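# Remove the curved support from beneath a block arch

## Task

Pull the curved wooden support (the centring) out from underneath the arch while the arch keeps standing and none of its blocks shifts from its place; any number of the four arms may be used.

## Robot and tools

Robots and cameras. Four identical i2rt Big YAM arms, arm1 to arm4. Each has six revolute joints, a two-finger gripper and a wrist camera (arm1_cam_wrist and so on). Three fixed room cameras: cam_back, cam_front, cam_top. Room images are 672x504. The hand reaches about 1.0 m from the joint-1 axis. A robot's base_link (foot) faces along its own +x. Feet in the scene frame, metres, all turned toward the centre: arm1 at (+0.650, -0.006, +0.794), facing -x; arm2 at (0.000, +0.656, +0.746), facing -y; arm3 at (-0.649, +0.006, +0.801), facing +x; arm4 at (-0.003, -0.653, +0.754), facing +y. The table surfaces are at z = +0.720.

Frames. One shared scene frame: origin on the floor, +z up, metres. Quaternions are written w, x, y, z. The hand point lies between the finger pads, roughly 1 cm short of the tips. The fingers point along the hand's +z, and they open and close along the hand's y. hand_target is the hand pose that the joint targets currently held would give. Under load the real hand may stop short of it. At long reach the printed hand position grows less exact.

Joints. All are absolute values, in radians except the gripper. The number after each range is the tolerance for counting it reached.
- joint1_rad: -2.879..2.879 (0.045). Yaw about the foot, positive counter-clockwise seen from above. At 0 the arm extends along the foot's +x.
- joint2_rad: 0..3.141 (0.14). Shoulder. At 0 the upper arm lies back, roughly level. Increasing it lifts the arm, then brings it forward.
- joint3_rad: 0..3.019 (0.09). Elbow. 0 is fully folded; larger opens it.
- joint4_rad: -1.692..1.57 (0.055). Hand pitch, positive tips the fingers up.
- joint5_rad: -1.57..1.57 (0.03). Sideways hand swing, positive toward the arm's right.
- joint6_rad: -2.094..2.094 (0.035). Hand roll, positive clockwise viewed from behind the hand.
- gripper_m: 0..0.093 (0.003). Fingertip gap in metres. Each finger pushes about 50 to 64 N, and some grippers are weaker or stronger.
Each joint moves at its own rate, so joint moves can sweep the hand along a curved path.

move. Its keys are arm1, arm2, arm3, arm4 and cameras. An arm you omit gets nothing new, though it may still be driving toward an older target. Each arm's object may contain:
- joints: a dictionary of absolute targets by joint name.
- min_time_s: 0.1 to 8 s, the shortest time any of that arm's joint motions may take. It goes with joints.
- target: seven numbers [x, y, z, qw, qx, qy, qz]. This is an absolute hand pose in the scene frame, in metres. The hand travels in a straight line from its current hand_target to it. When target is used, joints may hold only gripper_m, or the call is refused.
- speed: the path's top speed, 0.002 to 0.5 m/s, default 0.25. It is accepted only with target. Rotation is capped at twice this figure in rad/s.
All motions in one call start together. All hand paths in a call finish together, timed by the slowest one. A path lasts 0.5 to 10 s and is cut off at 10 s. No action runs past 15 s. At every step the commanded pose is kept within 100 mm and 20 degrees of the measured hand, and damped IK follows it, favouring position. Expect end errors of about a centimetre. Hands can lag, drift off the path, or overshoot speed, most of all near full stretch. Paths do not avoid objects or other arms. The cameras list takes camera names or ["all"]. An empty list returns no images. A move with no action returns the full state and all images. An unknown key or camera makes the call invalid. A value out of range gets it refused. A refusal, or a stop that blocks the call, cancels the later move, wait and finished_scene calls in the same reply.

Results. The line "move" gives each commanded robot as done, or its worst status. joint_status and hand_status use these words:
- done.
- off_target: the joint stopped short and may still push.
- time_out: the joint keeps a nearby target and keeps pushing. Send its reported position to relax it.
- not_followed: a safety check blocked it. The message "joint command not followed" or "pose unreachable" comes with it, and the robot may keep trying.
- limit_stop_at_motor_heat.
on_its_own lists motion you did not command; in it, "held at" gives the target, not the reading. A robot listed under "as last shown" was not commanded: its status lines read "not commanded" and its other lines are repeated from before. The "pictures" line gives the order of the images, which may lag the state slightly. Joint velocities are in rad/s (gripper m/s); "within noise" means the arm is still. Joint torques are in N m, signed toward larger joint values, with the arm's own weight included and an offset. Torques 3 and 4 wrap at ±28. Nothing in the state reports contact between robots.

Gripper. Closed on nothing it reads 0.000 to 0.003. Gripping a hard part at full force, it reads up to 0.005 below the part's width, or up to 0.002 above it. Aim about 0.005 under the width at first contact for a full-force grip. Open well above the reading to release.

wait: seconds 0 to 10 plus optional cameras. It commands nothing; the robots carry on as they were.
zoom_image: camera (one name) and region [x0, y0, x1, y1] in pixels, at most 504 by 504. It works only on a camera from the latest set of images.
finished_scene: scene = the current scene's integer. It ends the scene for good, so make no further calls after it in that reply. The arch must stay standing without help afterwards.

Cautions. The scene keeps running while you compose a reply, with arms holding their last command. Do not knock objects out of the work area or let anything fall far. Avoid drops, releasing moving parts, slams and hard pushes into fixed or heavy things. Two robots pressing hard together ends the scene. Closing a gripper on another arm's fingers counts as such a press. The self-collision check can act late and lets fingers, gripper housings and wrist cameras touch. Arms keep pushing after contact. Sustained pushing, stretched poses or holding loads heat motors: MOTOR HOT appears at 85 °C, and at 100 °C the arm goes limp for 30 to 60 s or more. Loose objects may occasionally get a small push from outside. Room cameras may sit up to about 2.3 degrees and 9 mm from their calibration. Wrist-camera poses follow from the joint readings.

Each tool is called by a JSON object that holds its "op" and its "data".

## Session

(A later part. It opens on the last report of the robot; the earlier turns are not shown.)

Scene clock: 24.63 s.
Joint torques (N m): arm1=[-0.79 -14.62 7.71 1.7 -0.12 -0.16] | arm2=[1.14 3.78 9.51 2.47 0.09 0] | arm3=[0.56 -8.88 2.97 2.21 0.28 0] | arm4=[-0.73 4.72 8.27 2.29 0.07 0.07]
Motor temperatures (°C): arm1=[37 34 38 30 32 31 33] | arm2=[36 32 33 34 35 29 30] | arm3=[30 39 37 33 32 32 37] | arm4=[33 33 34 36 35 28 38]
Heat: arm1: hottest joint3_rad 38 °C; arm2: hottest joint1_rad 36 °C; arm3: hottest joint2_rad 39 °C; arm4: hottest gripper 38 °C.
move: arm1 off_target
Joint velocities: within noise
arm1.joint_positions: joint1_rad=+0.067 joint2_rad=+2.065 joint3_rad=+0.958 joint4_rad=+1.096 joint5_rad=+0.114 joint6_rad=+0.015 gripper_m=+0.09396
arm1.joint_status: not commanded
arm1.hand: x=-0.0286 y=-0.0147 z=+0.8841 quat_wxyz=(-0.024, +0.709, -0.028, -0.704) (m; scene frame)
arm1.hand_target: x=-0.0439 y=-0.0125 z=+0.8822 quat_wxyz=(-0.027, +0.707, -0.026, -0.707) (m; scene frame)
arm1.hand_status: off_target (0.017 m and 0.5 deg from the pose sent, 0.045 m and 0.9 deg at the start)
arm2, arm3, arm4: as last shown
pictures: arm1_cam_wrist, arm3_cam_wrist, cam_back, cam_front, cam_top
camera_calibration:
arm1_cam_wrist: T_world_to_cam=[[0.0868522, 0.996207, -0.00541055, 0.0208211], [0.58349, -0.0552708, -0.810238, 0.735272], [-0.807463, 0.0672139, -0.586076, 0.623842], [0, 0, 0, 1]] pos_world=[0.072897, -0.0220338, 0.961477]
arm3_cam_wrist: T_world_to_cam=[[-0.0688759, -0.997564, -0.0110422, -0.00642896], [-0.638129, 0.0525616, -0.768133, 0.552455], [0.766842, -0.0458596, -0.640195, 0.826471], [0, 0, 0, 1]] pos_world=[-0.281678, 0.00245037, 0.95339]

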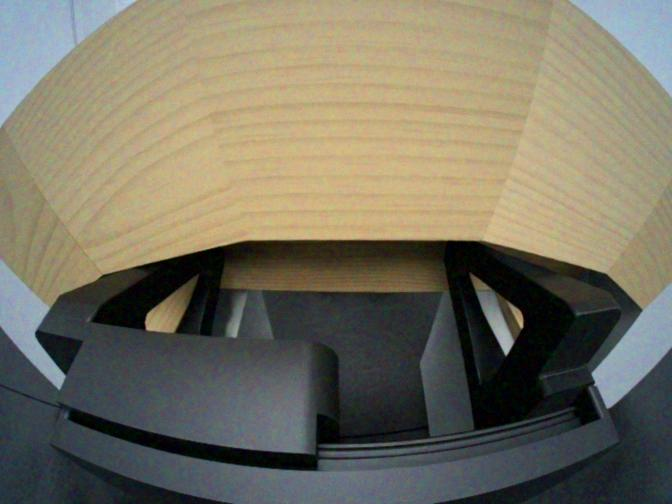

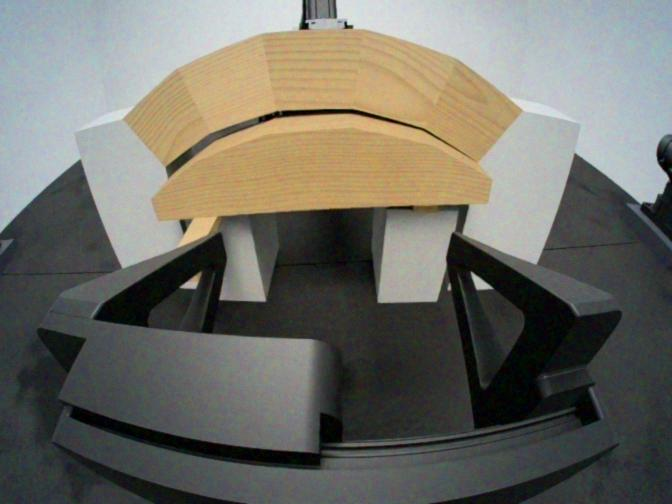

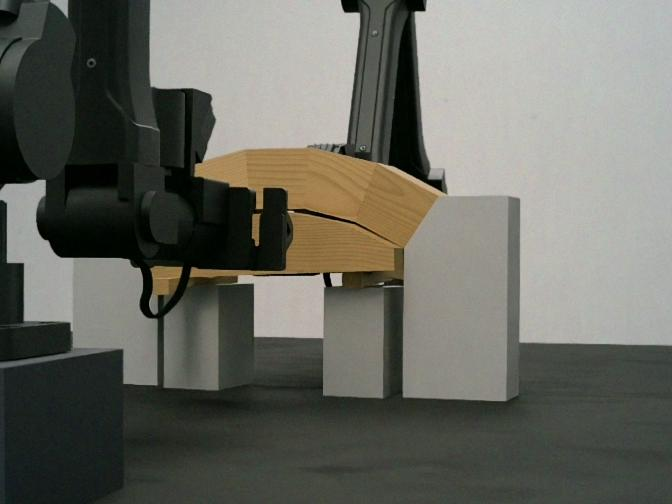

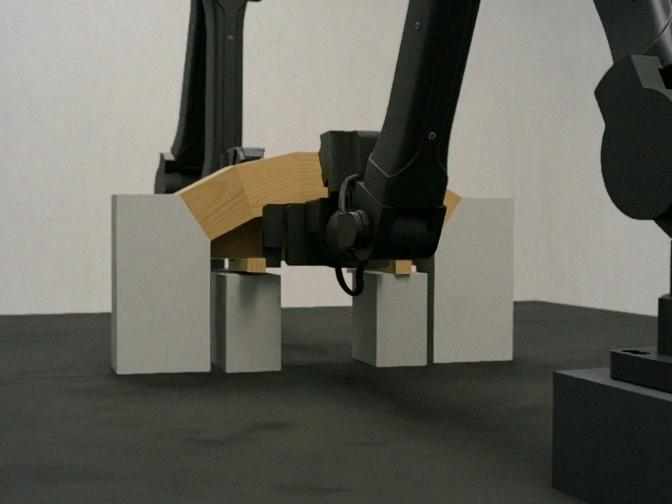

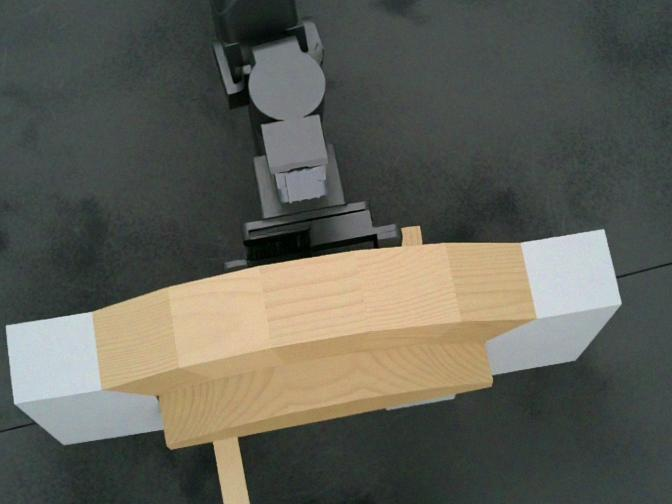

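{"op": "move", "data": {"arm3": {"target": [-0.235, 0.06, 0.845, 0.7066, 0.0265, 0.7066, -0.0265], "speed": 0.15, "joints": {"gripper_m": 0.0}}, "cameras": ["arm3_cam_wrist","cam_back","cam_top"]}}

Scene clock: 29.37 s.
Joint torques (N m): arm1=[-0.91 -14.51 7.79 1.8 -0.12 -0.16] | arm2=[1.14 3.84 9.52 2.51 0.1 -0.03] | arm3=[0.56 -7.82 0.31 2.18 0.32 0.22] | arm4=[-0.56 4.84 8.34 2.28 0.05 0.08]
Motor temperatures (°C): arm1=[37 34 39 30 32 31 33] | arm2=[36 32 34 34 35 29 30] | arm3=[30 40 37 33 32 32 37] | arm4=[33 33 34 36 35 28 37]
Heat: arm1: hottest joint3_rad 39 °C; arm2: hottest joint1_rad 36 °C; arm3: hottest joint2_rad 40 °C; arm4: hottest gripper 37 °C.
move: arm3 off_target
Joint velocities: within noise
arm1: as last shown
arm1.hand: x=-0.0287 y=-0.0147 z=+0.8842 quat_wxyz=(-0.024, +0.709, -0.028, -0.705) (m; scene frame)
arm1.hand_target: x=-0.0440 y=-0.0125 z=+0.8824 quat_wxyz=(-0.026, +0.706, -0.026, -0.707) (m; scene frame)
arm2.joint_positions: joint1_rad=-0.491 joint2_rad=+0.571 joint3_rad=+1.396 joint4_rad=-1.145 joint5_rad=+0.158 joint6_rad=+0.378 gripper_m=+0.09396
arm2.joint_status: not commanded
arm2.hand: x=-0.1424 y=+0.4717 z=+1.3418 quat_wxyz=(-0.330, -0.780, -0.216, +0.486) (m; scene frame)
arm2.hand_target: x=-0.1404 y=+0.4751 z=+1.3501 quat_wxyz=(-0.336, -0.774, -0.213, +0.492) (m; scene frame)
arm2.hand_status: not commanded
arm3.joint_positions: joint1_rad=+0.231 joint2_rad=+1.924 joint3_rad=+0.259 joint4_rad=+1.537 joint5_rad=+0.364 joint6_rad=+0.043 gripper_m=+0.00017
arm3.joint_status: all done
arm3.hand: x=-0.2318 y=+0.0568 z=+0.8490 quat_wxyz=(-0.660, -0.033, -0.750, +0.036) (m; scene frame)
arm3.hand_target: x=-0.2347 y=+0.0600 z=+0.8456 quat_wxyz=(-0.659, -0.034, -0.751, +0.030) (m; scene frame)
arm3.hand_status: off_target (0.006 m and 7.4 deg from the pose sent, 0.085 m and 2.3 deg at the start; a joint's target at an end of its range on 42 of 42 steps)
arm4.joint_positions: joint1_rad=-0.377 joint2_rad=+0.615 joint3_rad=+1.493 joint4_rad=-1.274 joint5_rad=+0.157 joint6_rad=-0.616 gripper_m=+0.09396
arm4.joint_status: not commanded
arm4.hand: x=+0.0978 y=-0.4603 z=+1.3602 quat_wxyz=(-0.554, +0.623, -0.545, -0.090) (m; scene frame)
arm4.hand_target: x=+0.0963 y=-0.4637 z=+1.3683 quat_wxyz=(-0.562, +0.618, -0.542, -0.093) (m; scene frame)
arm4.hand_status: not commanded
pictures: arm3_cam_wrist, cam_back, cam_top
camera_calibration:
arm3_cam_wrist: T_world_to_cam=[[-0.0829398, -0.996546, 0.00423099, 0.0346861], [-0.702818, 0.0554826, -0.709203, 0.437994], [0.706518, -0.0617948, -0.704992, 0.893582], [0, 0, 0, 1]] pos_world=[-0.320625, 0.0654839, 0.940448]

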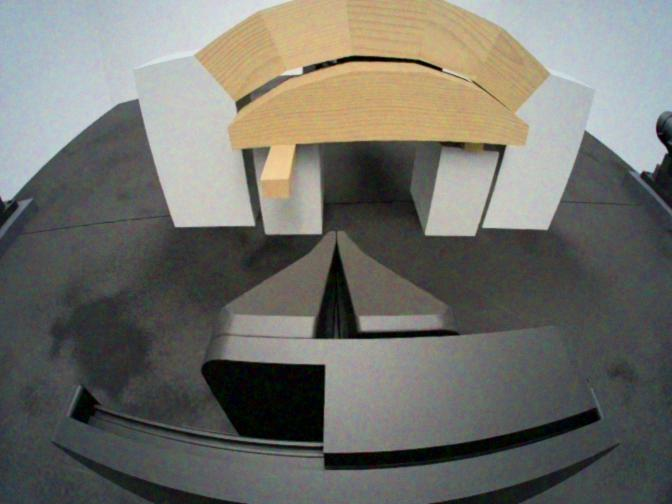

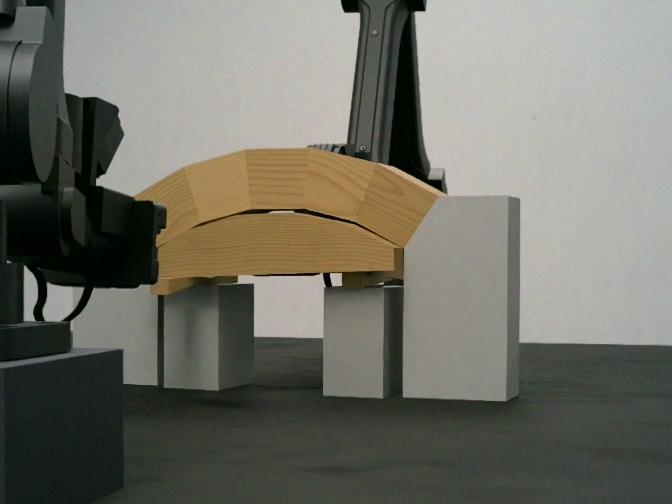

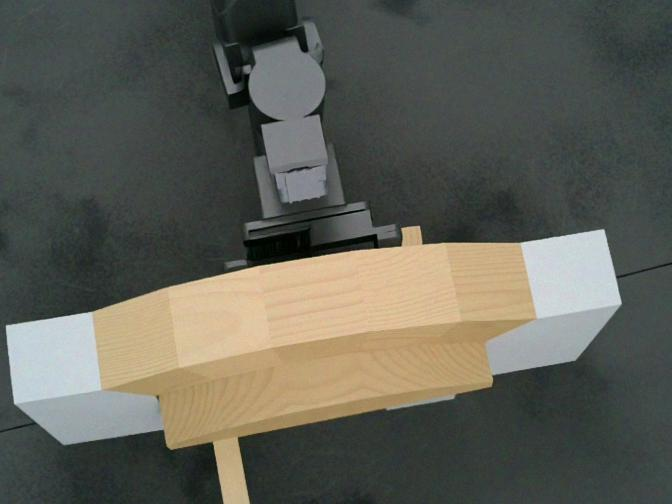

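{"op": "move", "data": {"arm3": {"target": [-0.20, 0.108, 0.842, 0.7066, 0.0265, 0.7066, -0.0265], "speed": 0.12}, "cameras": ["arm3_cam_wrist","cam_back","cam_top"]}}

Scene clock: 30.80 s.
Joint torques (N m): arm1=[-0.85 -14.51 7.77 1.84 -0.11 -0.17] | arm2=[1.32 3.78 9.5 2.47 0.1 -0.03] | arm3=[0.56 -9.23 2.17 2.15 0.29 0.05] | arm4=[-0.73 4.84 8.29 2.21 0.06 0.06]
Motor temperatures (°C): arm1=[37 35 39 30 32 31 33] | arm2=[36 32 34 34 35 29 30] | arm3=[30 40 37 33 32 32 37] | arm4=[33 33 34 36 35 28 37]
Heat: arm1: hottest joint3_rad 39 °C; arm2: hottest joint1_rad 36 °C; arm3: hottest joint2_rad 40 °C; arm4: hottest gripper 37 °C.
move: arm3 off_target
Joint velocities: within noise
arm1, arm2, arm4: as last shown
arm3.joint_positions: joint1_rad=+0.354 joint2_rad=+1.997 joint3_rad=+0.379 joint4_rad=+1.537 joint5_rad=+0.481 joint6_rad=+0.043 gripper_m=+0.00017
arm3.joint_status: not commanded
arm3.hand: x=-0.2023 y=+0.1033 z=+0.8439 quat_wxyz=(-0.678, -0.032, -0.734, +0.031) (m; scene frame)
arm3.hand_target: x=-0.1999 y=+0.1081 z=+0.8424 quat_wxyz=(-0.682, -0.031, -0.730, +0.029) (m; scene frame)
arm3.hand_status: off_target (0.006 m and 4.6 deg from the pose sent, 0.061 m and 7.4 deg at the start; a joint's target at an end of its range on 35 of 35 steps)
pictures: arm3_cam_wrist, cam_back, cam_top
camera_calibration:
arm3_cam_wrist: T_world_to_cam=[[-0.0767807, -0.997041, -0.00367482, 0.0914748], [-0.668097, 0.0541843, -0.742099, 0.487417], [0.740102, -0.0545237, -0.670281, 0.848708], [0, 0, 0, 1]] pos_world=[-0.295465, 0.111068, 0.93092]

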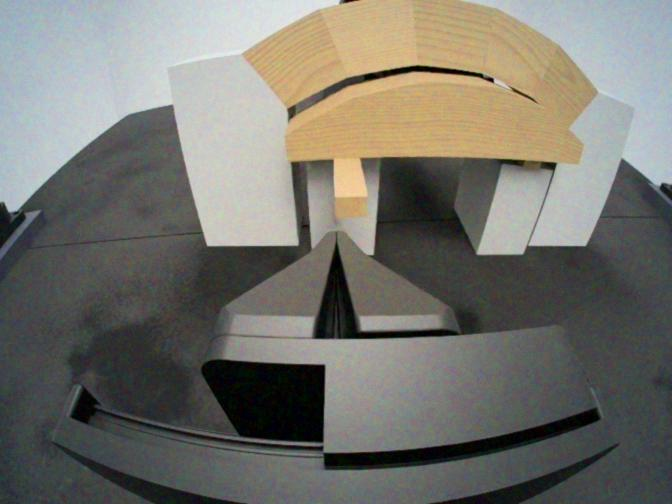

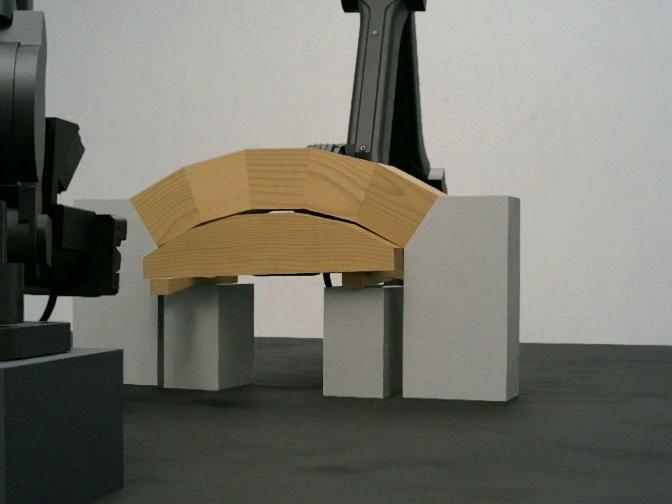

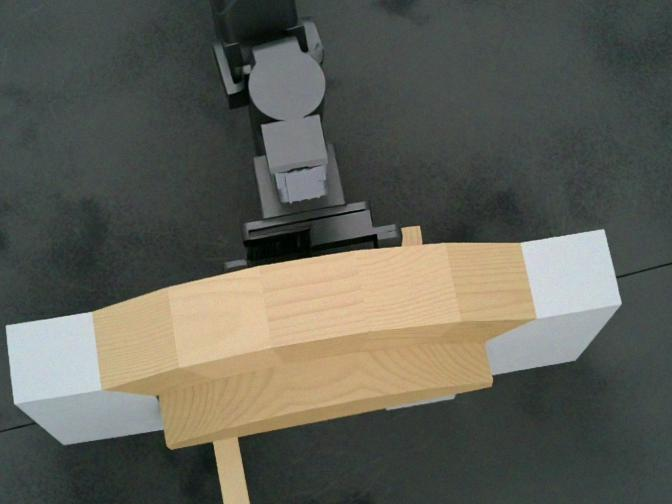

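{"op": "move", "data": {"arm3": {"target": [-0.165, 0.095, 0.842, 0.7066, 0.0265, 0.7066, -0.0265], "speed": 0.06}, "cameras": ["arm3_cam_wrist","cam_top"]}}

Scene clock: 33.40 s.
Joint torques (N m): arm1=[-0.91 -14.56 7.77 1.83 -0.11 -0.17] | arm2=[1.2 3.66 9.5 2.47 0.11 -0.01] | arm3=[-1.55 -10.23 2.74 2.18 0 -0.04] | arm4=[-1.08 4.6 8.31 2.39 0.05 0.06]
Motor temperatures (°C): arm1=[37 35 40 30 32 31 33] | arm2=[36 32 34 34 35 29 30] | arm3=[30 40 37 33 32 32 37] | arm4=[33 33 34 36 35 28 37]
Heat: arm1: hottest joint3_rad 40 °C; arm2: hottest joint1_rad 36 °C; arm3: hottest joint2_rad 40 °C; arm4: hottest gripper 37 °C.
move: arm3 off_target
Joint velocities: within noise
arm1, arm2, arm4: as last shown
arm3.joint_positions: joint1_rad=+0.291 joint2_rad=+2.034 joint3_rad=+0.456 joint4_rad=+1.537 joint5_rad=+0.402 joint6_rad=+0.029 gripper_m=+0.00017
arm3.joint_status: not commanded
arm3.hand: x=-0.1697 y=+0.0974 z=+0.8439 quat_wxyz=(-0.691, -0.029, -0.722, +0.024) (m; scene frame)
arm3.hand_target: x=-0.1649 y=+0.0950 z=+0.8423 quat_wxyz=(-0.695, -0.028, -0.718, +0.027) (m; scene frame)
arm3.hand_status: off_target (0.006 m and 2.6 deg from the pose sent, 0.038 m and 4.6 deg at the start; a joint's target at an end of its range on 37 of 37 steps)
pictures: arm3_cam_wrist, cam_top
camera_calibration:
arm3_cam_wrist: T_world_to_cam=[[-0.0600958, -0.998134, -0.0107991, 0.0969884], [-0.642981, 0.0469834, -0.764439, 0.533394], [0.76352, -0.038996, -0.644605, 0.805143], [0, 0, 0, 1]] pos_world=[-0.265952, 0.103144, 0.927794]

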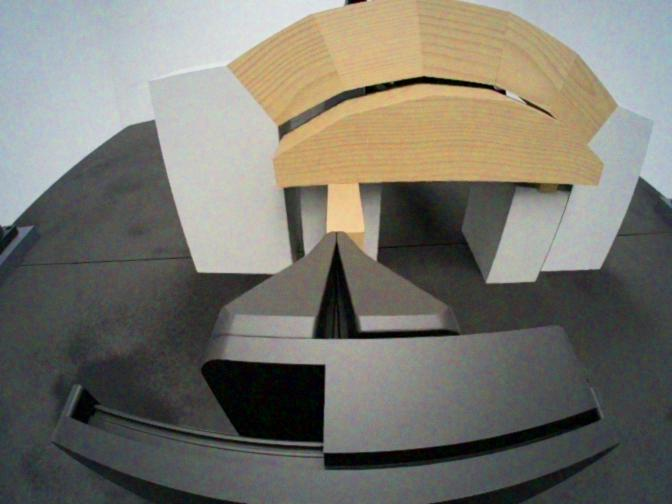

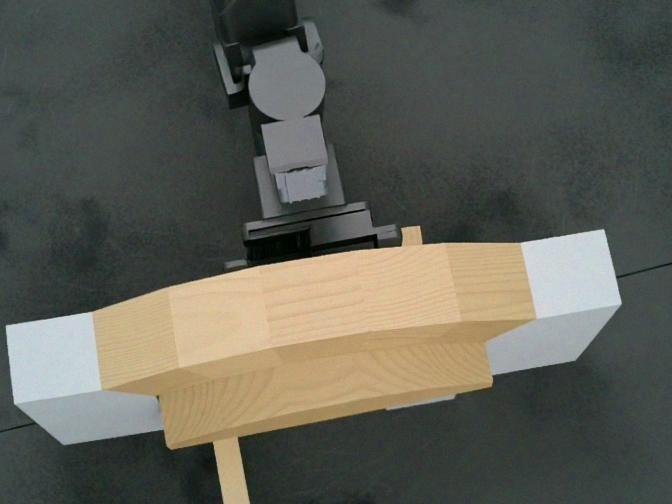

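{"op": "move", "data": {"arm3": {"target": [-0.120, 0.086, 0.842, 0.7066, 0.0265, 0.7066, -0.0265], "speed": 0.05}, "cameras": ["arm3_cam_wrist","cam_top","cam_front"]}}

Scene clock: 35.00 s.
Joint torques (N m): arm1=[-0.91 -14.51 7.77 1.78 -0.12 -0.17] | arm2=[1.14 3.84 9.48 2.43 0.11 -0.03] | arm3=[-1.08 -11.28 3.81 0.88 -0.02 -0.07] | arm4=[-0.85 4.48 8.31 2.22 0.09 0.1]
Motor temperatures (°C): arm1=[37 35 40 30 32 31 33] | arm2=[36 32 34 33 35 29 30] | arm3=[30 40 37 33 32 32 37] | arm4=[33 33 34 36 35 28 37]
Heat: arm1: hottest joint3_rad 40 °C; arm2: hottest joint1_rad 36 °C; arm3: hottest joint2_rad 40 °C; arm4: hottest gripper 37 °C.
move: arm3 off_target
Joint velocities: within noise
arm1, arm2, arm4: as last shown
arm3.joint_positions: joint1_rad=+0.228 joint2_rad=+2.070 joint3_rad=+0.564 joint4_rad=+1.527 joint5_rad=+0.335 joint6_rad=+0.016 gripper_m=+0.00017
arm3.joint_status: not commanded
arm3.hand: x=-0.1261 y=+0.0892 z=+0.8507 quat_wxyz=(-0.711, -0.029, -0.702, +0.019) (m; scene frame)
arm3.hand_target: x=-0.1203 y=+0.0860 z=+0.8420 quat_wxyz=(-0.707, -0.027, -0.707, +0.027) (m; scene frame)
arm3.hand_status: off_target (0.011 m and 1.2 deg from the pose sent, 0.051 m and 2.6 deg at the start)
pictures: arm3_cam_wrist, cam_front, cam_top
camera_calibration:
arm3_cam_wrist: T_world_to_cam=[[-0.0541019, -0.998338, -0.0198427, 0.100005], [-0.597384, 0.048284, -0.8005, 0.603263], [0.800128, -0.0314548, -0.599004, 0.741145], [0, 0, 0, 1]] pos_world=[-0.22722, 0.0940234, 0.928845]

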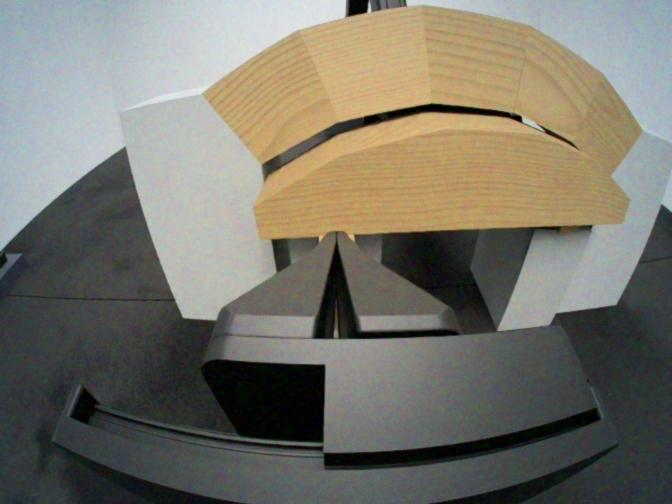

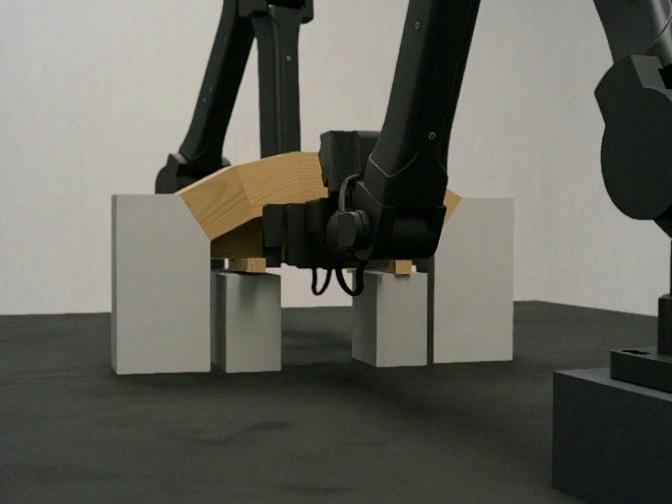

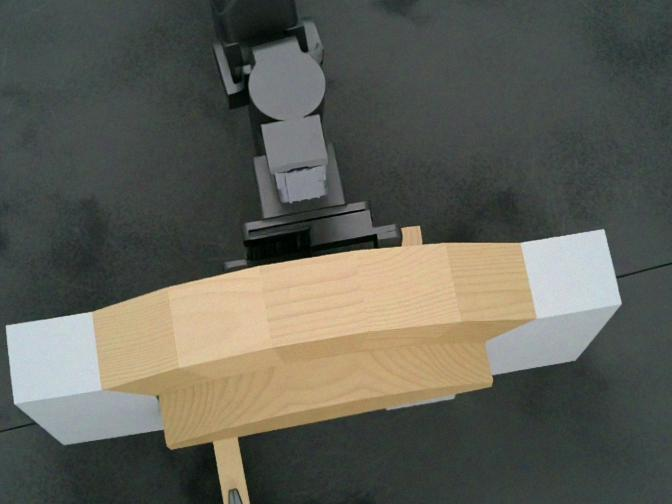

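{"op": "zoom_image", "data": {"camera": "cam_top", "region": [150, 380, 310, 504]}}

{"op": "zoom_image", "data": {"camera": "arm3_cam_wrist", "region": [240, 180, 440, 340]}}

Scaled by 3.150 from the camera's 672x504 image, which has a finer 960x720 frame.

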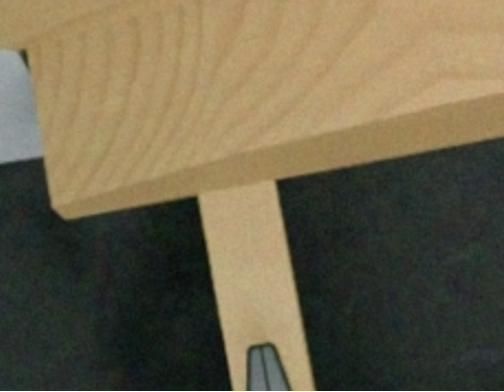

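Scaled by 2.520 from the camera's 672x504 image, which has a finer 960x720 frame.

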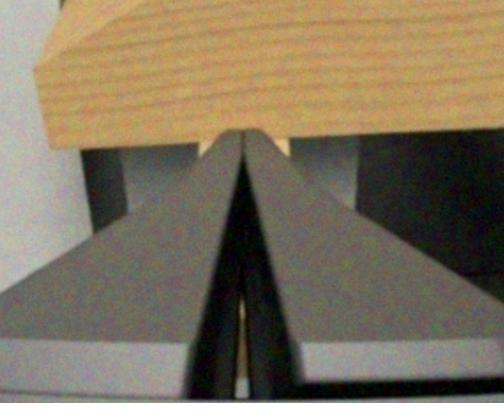

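{"op": "move", "data": {"arm3": {"target": [-0.130, 0.086, 0.870, 0.7066, 0.0265, 0.7066, -0.0265], "speed": 0.1}}}

{"op": "move", "data": {"arm3": {"target": [-0.195, 0.092, 0.850, 0.7066, 0.0265, 0.7066, -0.0265], "speed": 0.15}}}

{"op": "move", "data": {"arm3": {"target": [-0.190, 0.092, 0.824, 0.7066, 0.0265, 0.7066, -0.0265], "speed": 0.1}, "cameras": ["arm3_cam_wrist","cam_top","cam_back"]}}

Scene clock: 40.10 s.
Joint torques (N m): arm1=[-0.91 -14.68 7.79 1.83 -0.12 -0.17] | arm2=[1.26 3.84 9.51 2.44 0.11 -0.02] | arm3=[-0.62 -14.27 2.06 0.84 0.26 -0.04] | arm4=[-1.03 5.13 8.23 2.14 0.05 0.08]
Motor temperatures (°C): arm1=[37 35 41 30 31 31 33] | arm2=[36 32 34 33 35 29 30] | arm3=[30 40 37 33 31 32 37] | arm4=[33 33 34 36 35 28 37]
Heat: arm1: hottest joint3_rad 41 °C; arm2: hottest joint1_rad 36 °C; arm3: hottest joint2_rad 40 °C; arm4: hottest gripper 37 °C.
move: arm3 done
Joint velocities: within noise
arm1, arm2, arm4: as last shown
arm3.joint_positions: joint1_rad=+0.228 joint2_rad=+1.999 joint3_rad=+0.543 joint4_rad=+1.463 joint5_rad=+0.336 joint6_rad=+0.015 gripper_m=+0.00017
arm3.joint_status: not commanded
arm3.hand: x=-0.1288 y=+0.0885 z=+0.8654 quat_wxyz=(-0.707, -0.028, -0.707, +0.021) (m; scene frame)
arm3.hand_target: x=-0.1301 y=+0.0860 z=+0.8698 quat_wxyz=(-0.707, -0.026, -0.707, +0.027) (m; scene frame)
arm3.hand_status: done (0.005 m and 0.7 deg from the pose sent, 0.020 m and 1.2 deg at the start)
pictures: none

Scene clock: 41.27 s.
Joint torques (N m): arm1=[-0.91 -14.62 7.76 1.84 -0.12 -0.17] | arm2=[1.08 3.9 9.48 2.48 0.11 -0.02] | arm3=[0.38 -11.52 0.65 2.21 0.29 0.18] | arm4=[-1.26 4.37 8.2 2.21 0.05 0.09]
Motor temperatures (°C): arm1=[37 36 41 30 31 31 33] | arm2=[36 32 34 33 35 29 30] | arm3=[30 40 37 33 31 32 36] | arm4=[33 33 34 36 35 28 37]
Heat: arm1: hottest joint3_rad 41 °C; arm2: hottest joint1_rad 36 °C; arm3: hottest joint2_rad 40 °C; arm4: hottest gripper 37 °C.
move: arm3 off_target
Joint velocities: within noise
arm1, arm2, arm4: as last shown
arm3.joint_positions: joint1_rad=+0.296 joint2_rad=+1.999 joint3_rad=+0.389 joint4_rad=+1.536 joint5_rad=+0.421 joint6_rad=+0.019 gripper_m=+0.00017
arm3.joint_status: not commanded
arm3.hand: x=-0.1926 y=+0.0887 z=+0.8446 quat_wxyz=(-0.679, -0.025, -0.733, +0.037) (m; scene frame)
arm3.hand_target: x=-0.1947 y=+0.0921 z=+0.8503 quat_wxyz=(-0.686, -0.029, -0.726, +0.028) (m; scene frame)
arm3.hand_status: off_target (0.007 m and 4.5 deg from the pose sent, 0.068 m and 0.7 deg at the start; a joint's target at an end of its range on 27 of 35 steps)
pictures: none

Scene clock: 42.30 s.
Joint torques (N m): arm1=[-0.91 -14.56 7.76 1.81 -0.11 -0.18] | arm2=[1.2 3.9 9.47 2.43 0.1 -0.02] | arm3=[0.38 -9.99 1.77 2.25 0.26 0.18] | arm4=[-0.97 4.25 8.23 2.26 0.04 0.09]
Motor temperatures (°C): arm1=[37 36 41 30 31 31 33] | arm2=[36 32 35 33 35 29 30] | arm3=[30 40 37 33 31 32 36] | arm4=[33 33 34 36 35 28 37]
Heat: arm1: hottest joint3_rad 41 °C; arm2: hottest joint1_rad 36 °C; arm3: hottest joint2_rad 40 °C; arm4: hottest gripper 37 °C.
move: arm3 off_target
Joint velocities: within noise
arm1, arm2, arm4: as last shown
arm3.joint_positions: joint1_rad=+0.296 joint2_rad=+2.050 joint3_rad=+0.402 joint4_rad=+1.536 joint5_rad=+0.423 joint6_rad=+0.036 gripper_m=+0.00017
arm3.joint_status: not commanded
arm3.hand: x=-0.1923 y=+0.0883 z=+0.8250 quat_wxyz=(-0.666, -0.028, -0.744, +0.037) (m; scene frame)
arm3.hand_target: x=-0.1898 y=+0.0922 z=+0.8244 quat_wxyz=(-0.672, -0.032, -0.740, +0.030) (m; scene frame)
arm3.hand_status: off_target (0.004 m and 6.4 deg from the pose sent, 0.021 m and 4.5 deg at the start; a joint's target at an end of its range on 31 of 31 steps)
pictures: arm3_cam_wrist, cam_back, cam_top
camera_calibration:
arm3_cam_wrist: T_world_to_cam=[[-0.0771586, -0.996953, 0.0114602, 0.0646164], [-0.691336, 0.0452161, -0.721117, 0.459899], [0.718402, -0.0635632, -0.692718, 0.842982], [0, 0, 0, 1]] pos_world=[-0.282669, 0.0972074, 0.914849]

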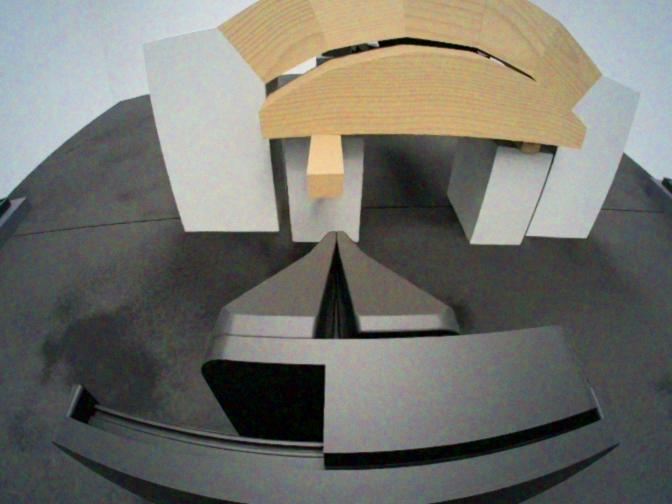

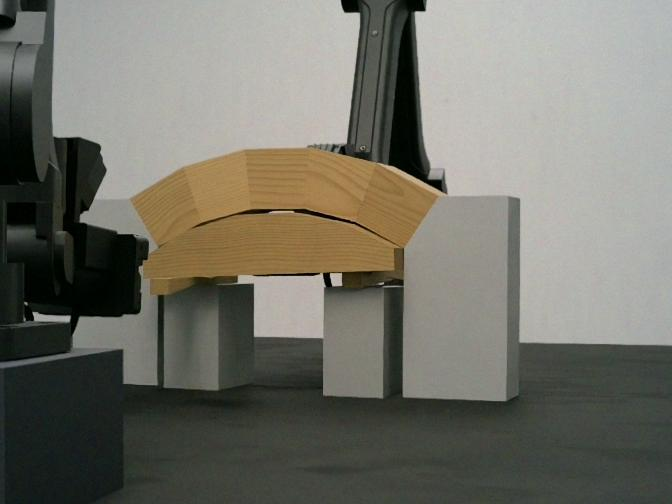

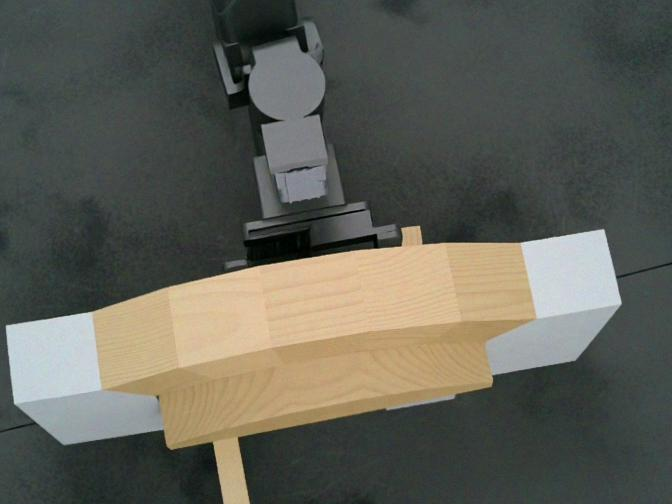

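{"op": "move", "data": {"arm3": {"target": [-0.118, 0.092, 0.827, 0.7066, 0.0265, 0.7066, -0.0265], "speed": 0.06}, "cameras": ["arm3_cam_wrist","cam_top","cam_back"]}}

Scene clock: 44.27 s.
Joint torques (N m): arm1=[-0.85 -14.56 7.79 1.78 -0.12 -0.16] | arm2=[1.32 4.07 9.51 2.48 0.11 -0.02] | arm3=[-1.26 -11.69 3.89 1.88 -0.04 -0.02] | arm4=[-0.85 4.31 8.31 2.25 0.1 0.09]
Motor temperatures (°C): arm1=[37 36 41 30 31 31 33] | arm2=[36 32 35 33 35 29 30] | arm3=[30 40 37 33 31 32 36] | arm4=[33 33 35 36 35 28 37]
Heat: arm1: hottest joint3_rad 41 °C; arm2: hottest joint1_rad 36 °C; arm3: hottest joint2_rad 40 °C; arm4: hottest gripper 37 °C.
move: arm3 done
Joint velocities: within noise
arm1.joint_positions: joint1_rad=+0.067 joint2_rad=+2.065 joint3_rad=+0.958 joint4_rad=+1.096 joint5_rad=+0.114 joint6_rad=+0.015 gripper_m=+0.09396
arm1.joint_status: not commanded
arm1.hand: x=-0.0287 y=-0.0147 z=+0.8842 quat_wxyz=(-0.024, +0.709, -0.028, -0.705) (m; scene frame)
arm1.hand_target: x=-0.0440 y=-0.0125 z=+0.8824 quat_wxyz=(-0.026, +0.706, -0.026, -0.707) (m; scene frame)
arm1.hand_status: not commanded
arm2, arm4: as last shown
arm3.joint_positions: joint1_rad=+0.245 joint2_rad=+2.125 joint3_rad=+0.583 joint4_rad=+1.536 joint5_rad=+0.351 joint6_rad=+0.016 gripper_m=+0.00017
arm3.joint_status: not commanded
arm3.hand: x=-0.1259 y=+0.0958 z=+0.8296 quat_wxyz=(-0.702, -0.026, -0.711, +0.021) (m; scene frame)
arm3.hand_target: x=-0.1183 y=+0.0918 z=+0.8271 quat_wxyz=(-0.706, -0.027, -0.707, +0.027) (m; scene frame)
arm3.hand_status: done (0.009 m and 1.0 deg from the pose sent, 0.074 m and 6.4 deg at the start)
pictures: arm3_cam_wrist, cam_back, cam_top
camera_calibration:
arm3_cam_wrist: T_world_to_cam=[[-0.0531775, -0.998525, -0.0109776, 0.0989326], [-0.618683, 0.0415737, -0.78454, 0.570919], [0.783839, -0.0349282, -0.619981, 0.744182], [0, 0, 0, 1]] pos_world=[-0.22484, 0.101044, 0.910374]

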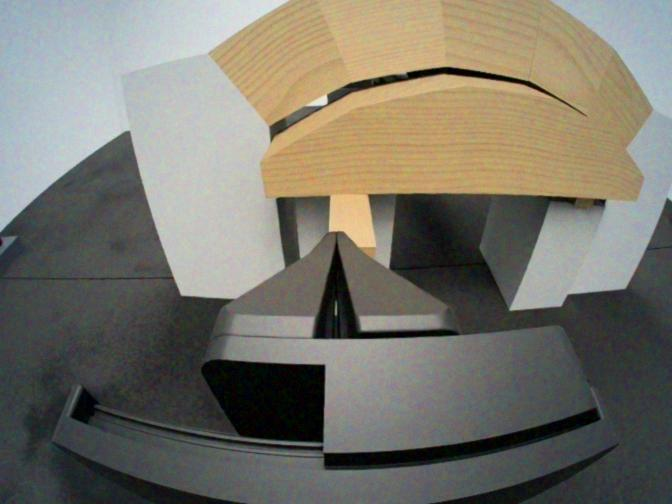

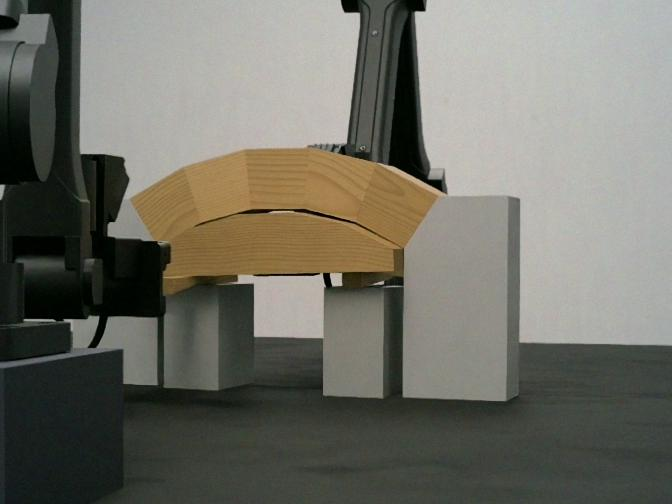

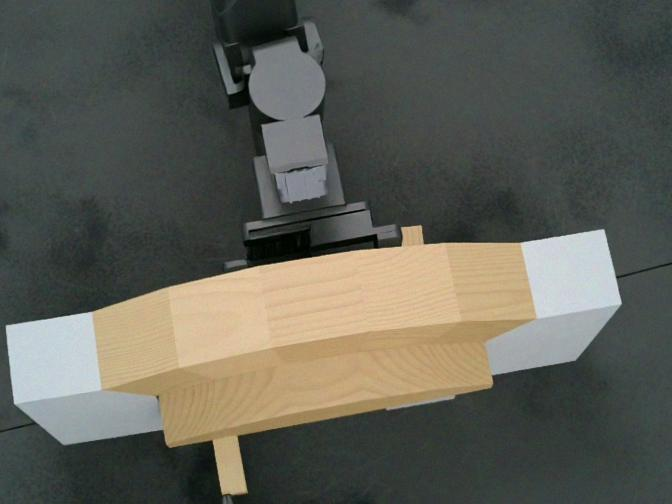

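{"op": "move", "data": {"arm3": {"target": [-0.135, 0.082, 0.827, 0.7066, 0.0265, 0.7066, -0.0265], "speed": 0.1}}}

{"op": "move", "data": {"arm3": {"target": [-0.082, 0.078, 0.827, 0.7066, 0.0265, 0.7066, -0.0265], "speed": 0.06}, "cameras": ["arm3_cam_wrist","cam_top","cam_back"]}}

Scene clock: 45.47 s.
Joint torques (N m): arm1=[-0.85 -14.62 7.77 1.8 -0.12 -0.16] | arm2=[1.2 3.72 9.48 2.45 0.1 -0.02] | arm3=[-0.97 -13.27 1.1 2.19 0 0.04] | arm4=[-1.44 4.25 8.35 2.25 0.09 0.11]
Motor temperatures (°C): arm1=[37 36 41 30 31 31 33] | arm2=[36 32 35 33 35 29 30] | arm3=[30 40 37 33 31 32 36] | arm4=[33 33 35 36 35 28 37]
Heat: arm1: hottest joint3_rad 41 °C; arm2: hottest joint1_rad 36 °C; arm3: hottest joint2_rad 40 °C; arm4: hottest gripper 37 °C.
move: arm3 off_target
Joint velocities: within noise
arm1: as last shown
arm1.hand: x=-0.0287 y=-0.0147 z=+0.8840 quat_wxyz=(-0.024, +0.709, -0.028, -0.704) (m; scene frame)
arm1.hand_target: x=-0.0440 y=-0.0125 z=+0.8823 quat_wxyz=(-0.026, +0.707, -0.026, -0.707) (m; scene frame)
arm2.joint_positions: joint1_rad=-0.491 joint2_rad=+0.571 joint3_rad=+1.396 joint4_rad=-1.145 joint5_rad=+0.158 joint6_rad=+0.378 gripper_m=+0.09396
arm2.joint_status: not commanded
arm2.hand: x=-0.1424 y=+0.4717 z=+1.3418 quat_wxyz=(-0.330, -0.780, -0.216, +0.486) (m; scene frame)
arm2.hand_target: x=-0.1404 y=+0.4751 z=+1.3501 quat_wxyz=(-0.336, -0.774, -0.213, +0.492) (m; scene frame)
arm2.hand_status: not commanded
arm3.joint_positions: joint1_rad=+0.230 joint2_rad=+2.125 joint3_rad=+0.558 joint4_rad=+1.536 joint5_rad=+0.339 joint6_rad=+0.015 gripper_m=+0.00017
arm3.joint_status: not commanded
arm3.hand: x=-0.1338 y=+0.0870 z=+0.8238 quat_wxyz=(-0.694, -0.025, -0.719, +0.026) (m; scene frame)
arm3.hand_target: x=-0.1348 y=+0.0821 z=+0.8273 quat_wxyz=(-0.699, -0.028, -0.714, +0.027) (m; scene frame)
arm3.hand_status: off_target (0.006 m and 2.1 deg from the pose sent, 0.017 m and 1.0 deg at the start; a joint's target at an end of its range on 27 of 30 steps)
arm4.joint_positions: joint1_rad=-0.377 joint2_rad=+0.615 joint3_rad=+1.493 joint4_rad=-1.274 joint5_rad=+0.157 joint6_rad=-0.616 gripper_m=+0.09396
arm4.joint_status: not commanded
arm4.hand: x=+0.0978 y=-0.4603 z=+1.3602 quat_wxyz=(-0.554, +0.623, -0.545, -0.090) (m; scene frame)
arm4.hand_target: x=+0.0963 y=-0.4637 z=+1.3683 quat_wxyz=(-0.562, +0.618, -0.542, -0.093) (m; scene frame)
arm4.hand_status: not commanded
pictures: none

Scene clock: 46.93 s.
Joint torques (N m): arm1=[-0.91 -14.68 7.8 1.81 -0.13 -0.16] | arm2=[1.32 3.72 9.48 2.43 0.11 -0.02] | arm3=[-1.38 -12.51 5 0.87 -0.01 -0.03] | arm4=[-0.67 4.6 8.28 2.17 0.05 0.05]
Motor temperatures (°C): arm1=[37 36 41 30 31 31 33] | arm2=[36 32 35 33 35 29 30] | arm3=[30 40 37 33 31 32 36] | arm4=[33 33 35 36 35 28 37]
Heat: arm1: hottest joint3_rad 41 °C; arm2: hottest joint1_rad 36 °C; arm3: hottest joint2_rad 40 °C; arm4: hottest gripper 37 °C.
move: arm3 off_target
Joint velocities: within noise
arm1, arm2, arm4: as last shown
arm3.joint_positions: joint1_rad=+0.189 joint2_rad=+2.132 joint3_rad=+0.662 joint4_rad=+1.483 joint5_rad=+0.292 joint6_rad=+0.015 gripper_m=+0.00017
arm3.joint_status: not commanded
arm3.hand: x=-0.0917 y=+0.0830 z=+0.8344 quat_wxyz=(-0.709, -0.027, -0.704, +0.019) (m; scene frame)
arm3.hand_target: x=-0.0826 y=+0.0779 z=+0.8271 quat_wxyz=(-0.707, -0.026, -0.707, +0.027) (m; scene frame)
arm3.hand_status: off_target (0.013 m and 1.0 deg from the pose sent, 0.053 m and 2.1 deg at the start)
pictures: arm3_cam_wrist, cam_back, cam_top
camera_calibration:
arm3_cam_wrist: T_world_to_cam=[[-0.0508317, -0.998569, -0.0166268, 0.0929117], [-0.602967, 0.0439569, -0.796554, 0.607576], [0.796145, -0.0304648, -0.604339, 0.707619], [0, 0, 0, 1]] pos_world=[-0.192297, 0.0876291, 0.913154]

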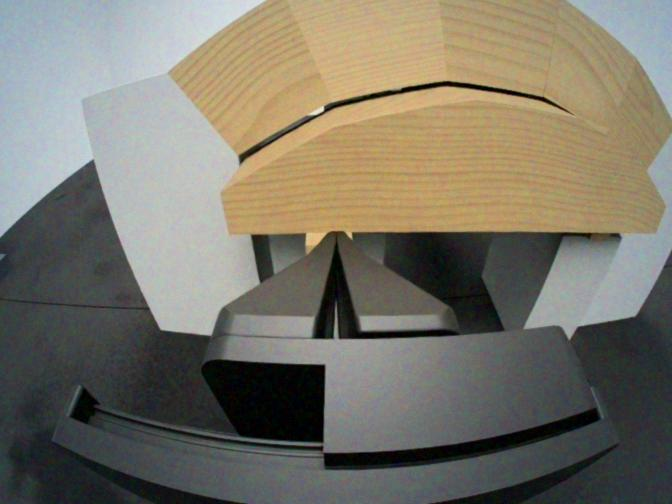

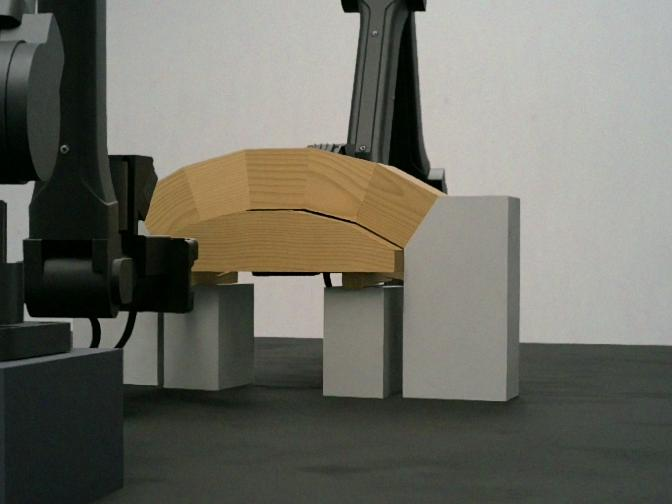

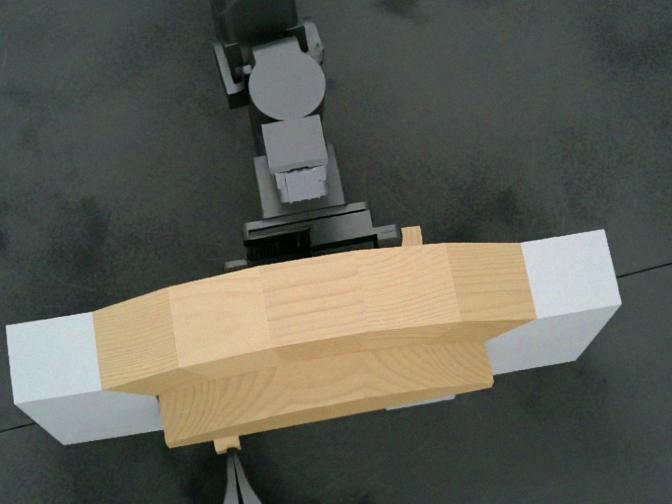

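{"op": "move", "data": {"arm3": {"target": [-0.17, 0.085, 0.835, 0.7066, 0.0265, 0.7066, -0.0265], "speed": 0.2}}}

{"op": "move", "data": {"arm3": {"target": [-0.17, 0.024, 0.870, 0.5184, 0.5184, 0.4809, 0.4809], "speed": 0.4, "joints": {"gripper_m": 0.093}}, "cameras": ["arm3_cam_wrist","cam_top","cam_back"]}}

Scene clock: 48.70 s.
Joint torques (N m): arm1=[-0.79 -14.56 7.79 1.78 -0.12 -0.16] | arm2=[0.97 3.78 9.46 2.51 0.1 -0.03] | arm3=[0.38 -13.63 0.51 2.19 0.26 0.19] | arm4=[-1.03 4.66 8.2 2.3 0.03 0.11]
Motor temperatures (°C): arm1=[37 36 42 30 31 31 33] | arm2=[36 32 35 33 35 29 30] | arm3=[30 40 37 33 31 32 36] | arm4=[33 33 35 36 35 28 37]
Heat: arm1: hottest joint3_rad 42 °C; arm2: hottest joint1_rad 36 °C; arm3: hottest joint2_rad 40 °C; arm4: hottest gripper 37 °C.
move: arm3 off_target
Joint velocities: within noise
arm1, arm2, arm4: as last shown
arm3.joint_positions: joint1_rad=+0.250 joint2_rad=+2.081 joint3_rad=+0.459 joint4_rad=+1.537 joint5_rad=+0.373 joint6_rad=+0.017 gripper_m=+0.00017
arm3.joint_status: not commanded
arm3.hand: x=-0.1690 y=+0.0816 z=+0.8230 quat_wxyz=(-0.675, -0.024, -0.737, +0.037) (m; scene frame)
arm3.hand_target: x=-0.1696 y=+0.0850 z=+0.8352 quat_wxyz=(-0.687, -0.029, -0.726, +0.028) (m; scene frame)
arm3.hand_status: off_target (0.013 m and 5.1 deg from the pose sent, 0.078 m and 1.0 deg at the start; a joint's target at an end of its range on 27 of 35 steps)
pictures: none

Scene clock: 51.77 s.
Joint torques (N m): arm1=[-0.85 -14.56 7.75 1.81 -0.13 -0.16] | arm2=[1.32 4.07 9.54 2.5 0.11 -0.02] | arm3=[-0.91 -13.04 1.07 2.25 0.07 0.07] | arm4=[-1.44 4.31 8.46 2.25 0.05 0.06]
Motor temperatures (°C): arm1=[37 36 42 30 31 31 33] | arm2=[36 32 35 33 35 29 30] | arm3=[30 40 36 33 31 32 36] | arm4=[33 33 35 36 35 28 37]
Heat: arm1: hottest joint3_rad 42 °C; arm2: hottest joint1_rad 36 °C; arm3: hottest joint2_rad 40 °C; arm4: hottest gripper 37 °C.
move: arm3 off_target
Joint velocities: within noise
arm1, arm2, arm4: as last shown
arm3.joint_positions: joint1_rad=+0.073 joint2_rad=+1.980 joint3_rad=+0.406 joint4_rad=+1.537 joint5_rad=+0.179 joint6_rad=+1.567 gripper_m=+0.09291
arm3.joint_status: all done
arm3.hand: x=-0.1695 y=+0.0281 z=+0.8569 quat_wxyz=(-0.509, -0.524, -0.498, -0.468) (m; scene frame)
arm3.hand_target: x=-0.1698 y=+0.0241 z=+0.8701 quat_wxyz=(-0.516, -0.521, -0.483, -0.479) (m; scene frame)
arm3.hand_status: off_target (0.014 m and 2.7 deg from the pose sent, 0.074 m and 91.3 deg at the start; a joint's target at an end of its range on 92 of 92 steps)
pictures: arm3_cam_wrist, cam_back, cam_top
camera_calibration:
arm3_cam_wrist: T_world_to_cam=[[-0.0306286, -0.0108296, -0.999472, 0.852449], [-0.554393, 0.832217, 0.00797193, -0.122298], [0.831692, 0.554344, -0.0314935, 0.280226], [0, 0, 0, 1]] pos_world=[-0.274753, -0.0443318, 0.8618]

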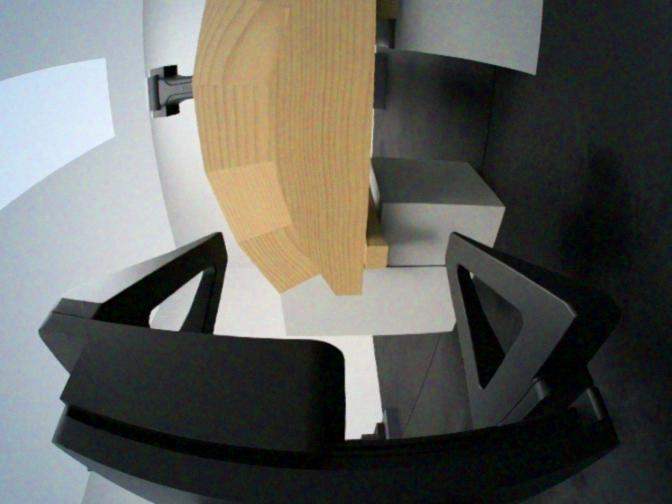

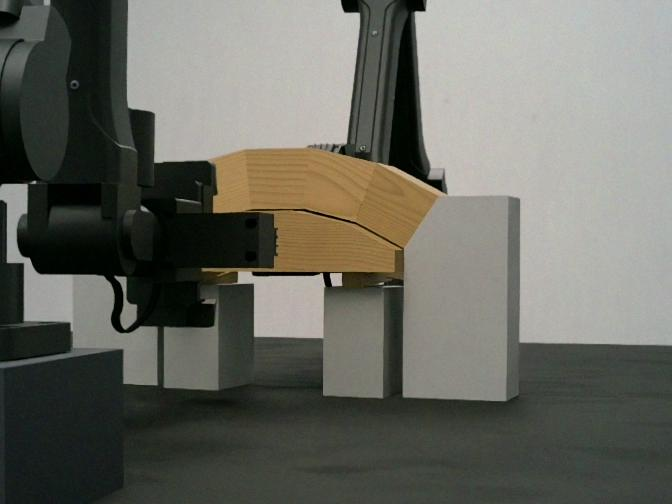

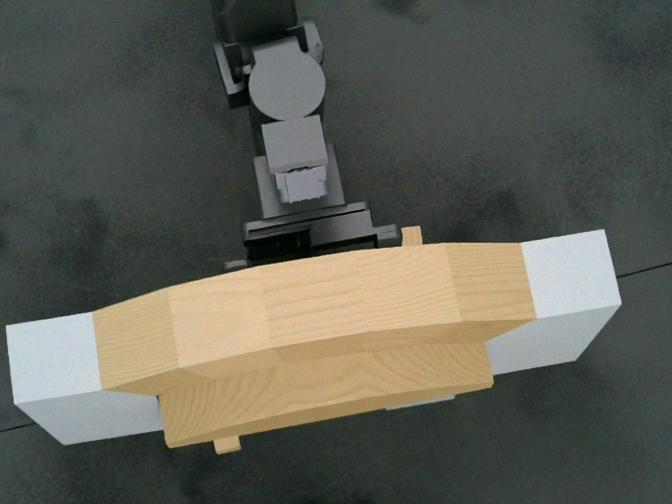

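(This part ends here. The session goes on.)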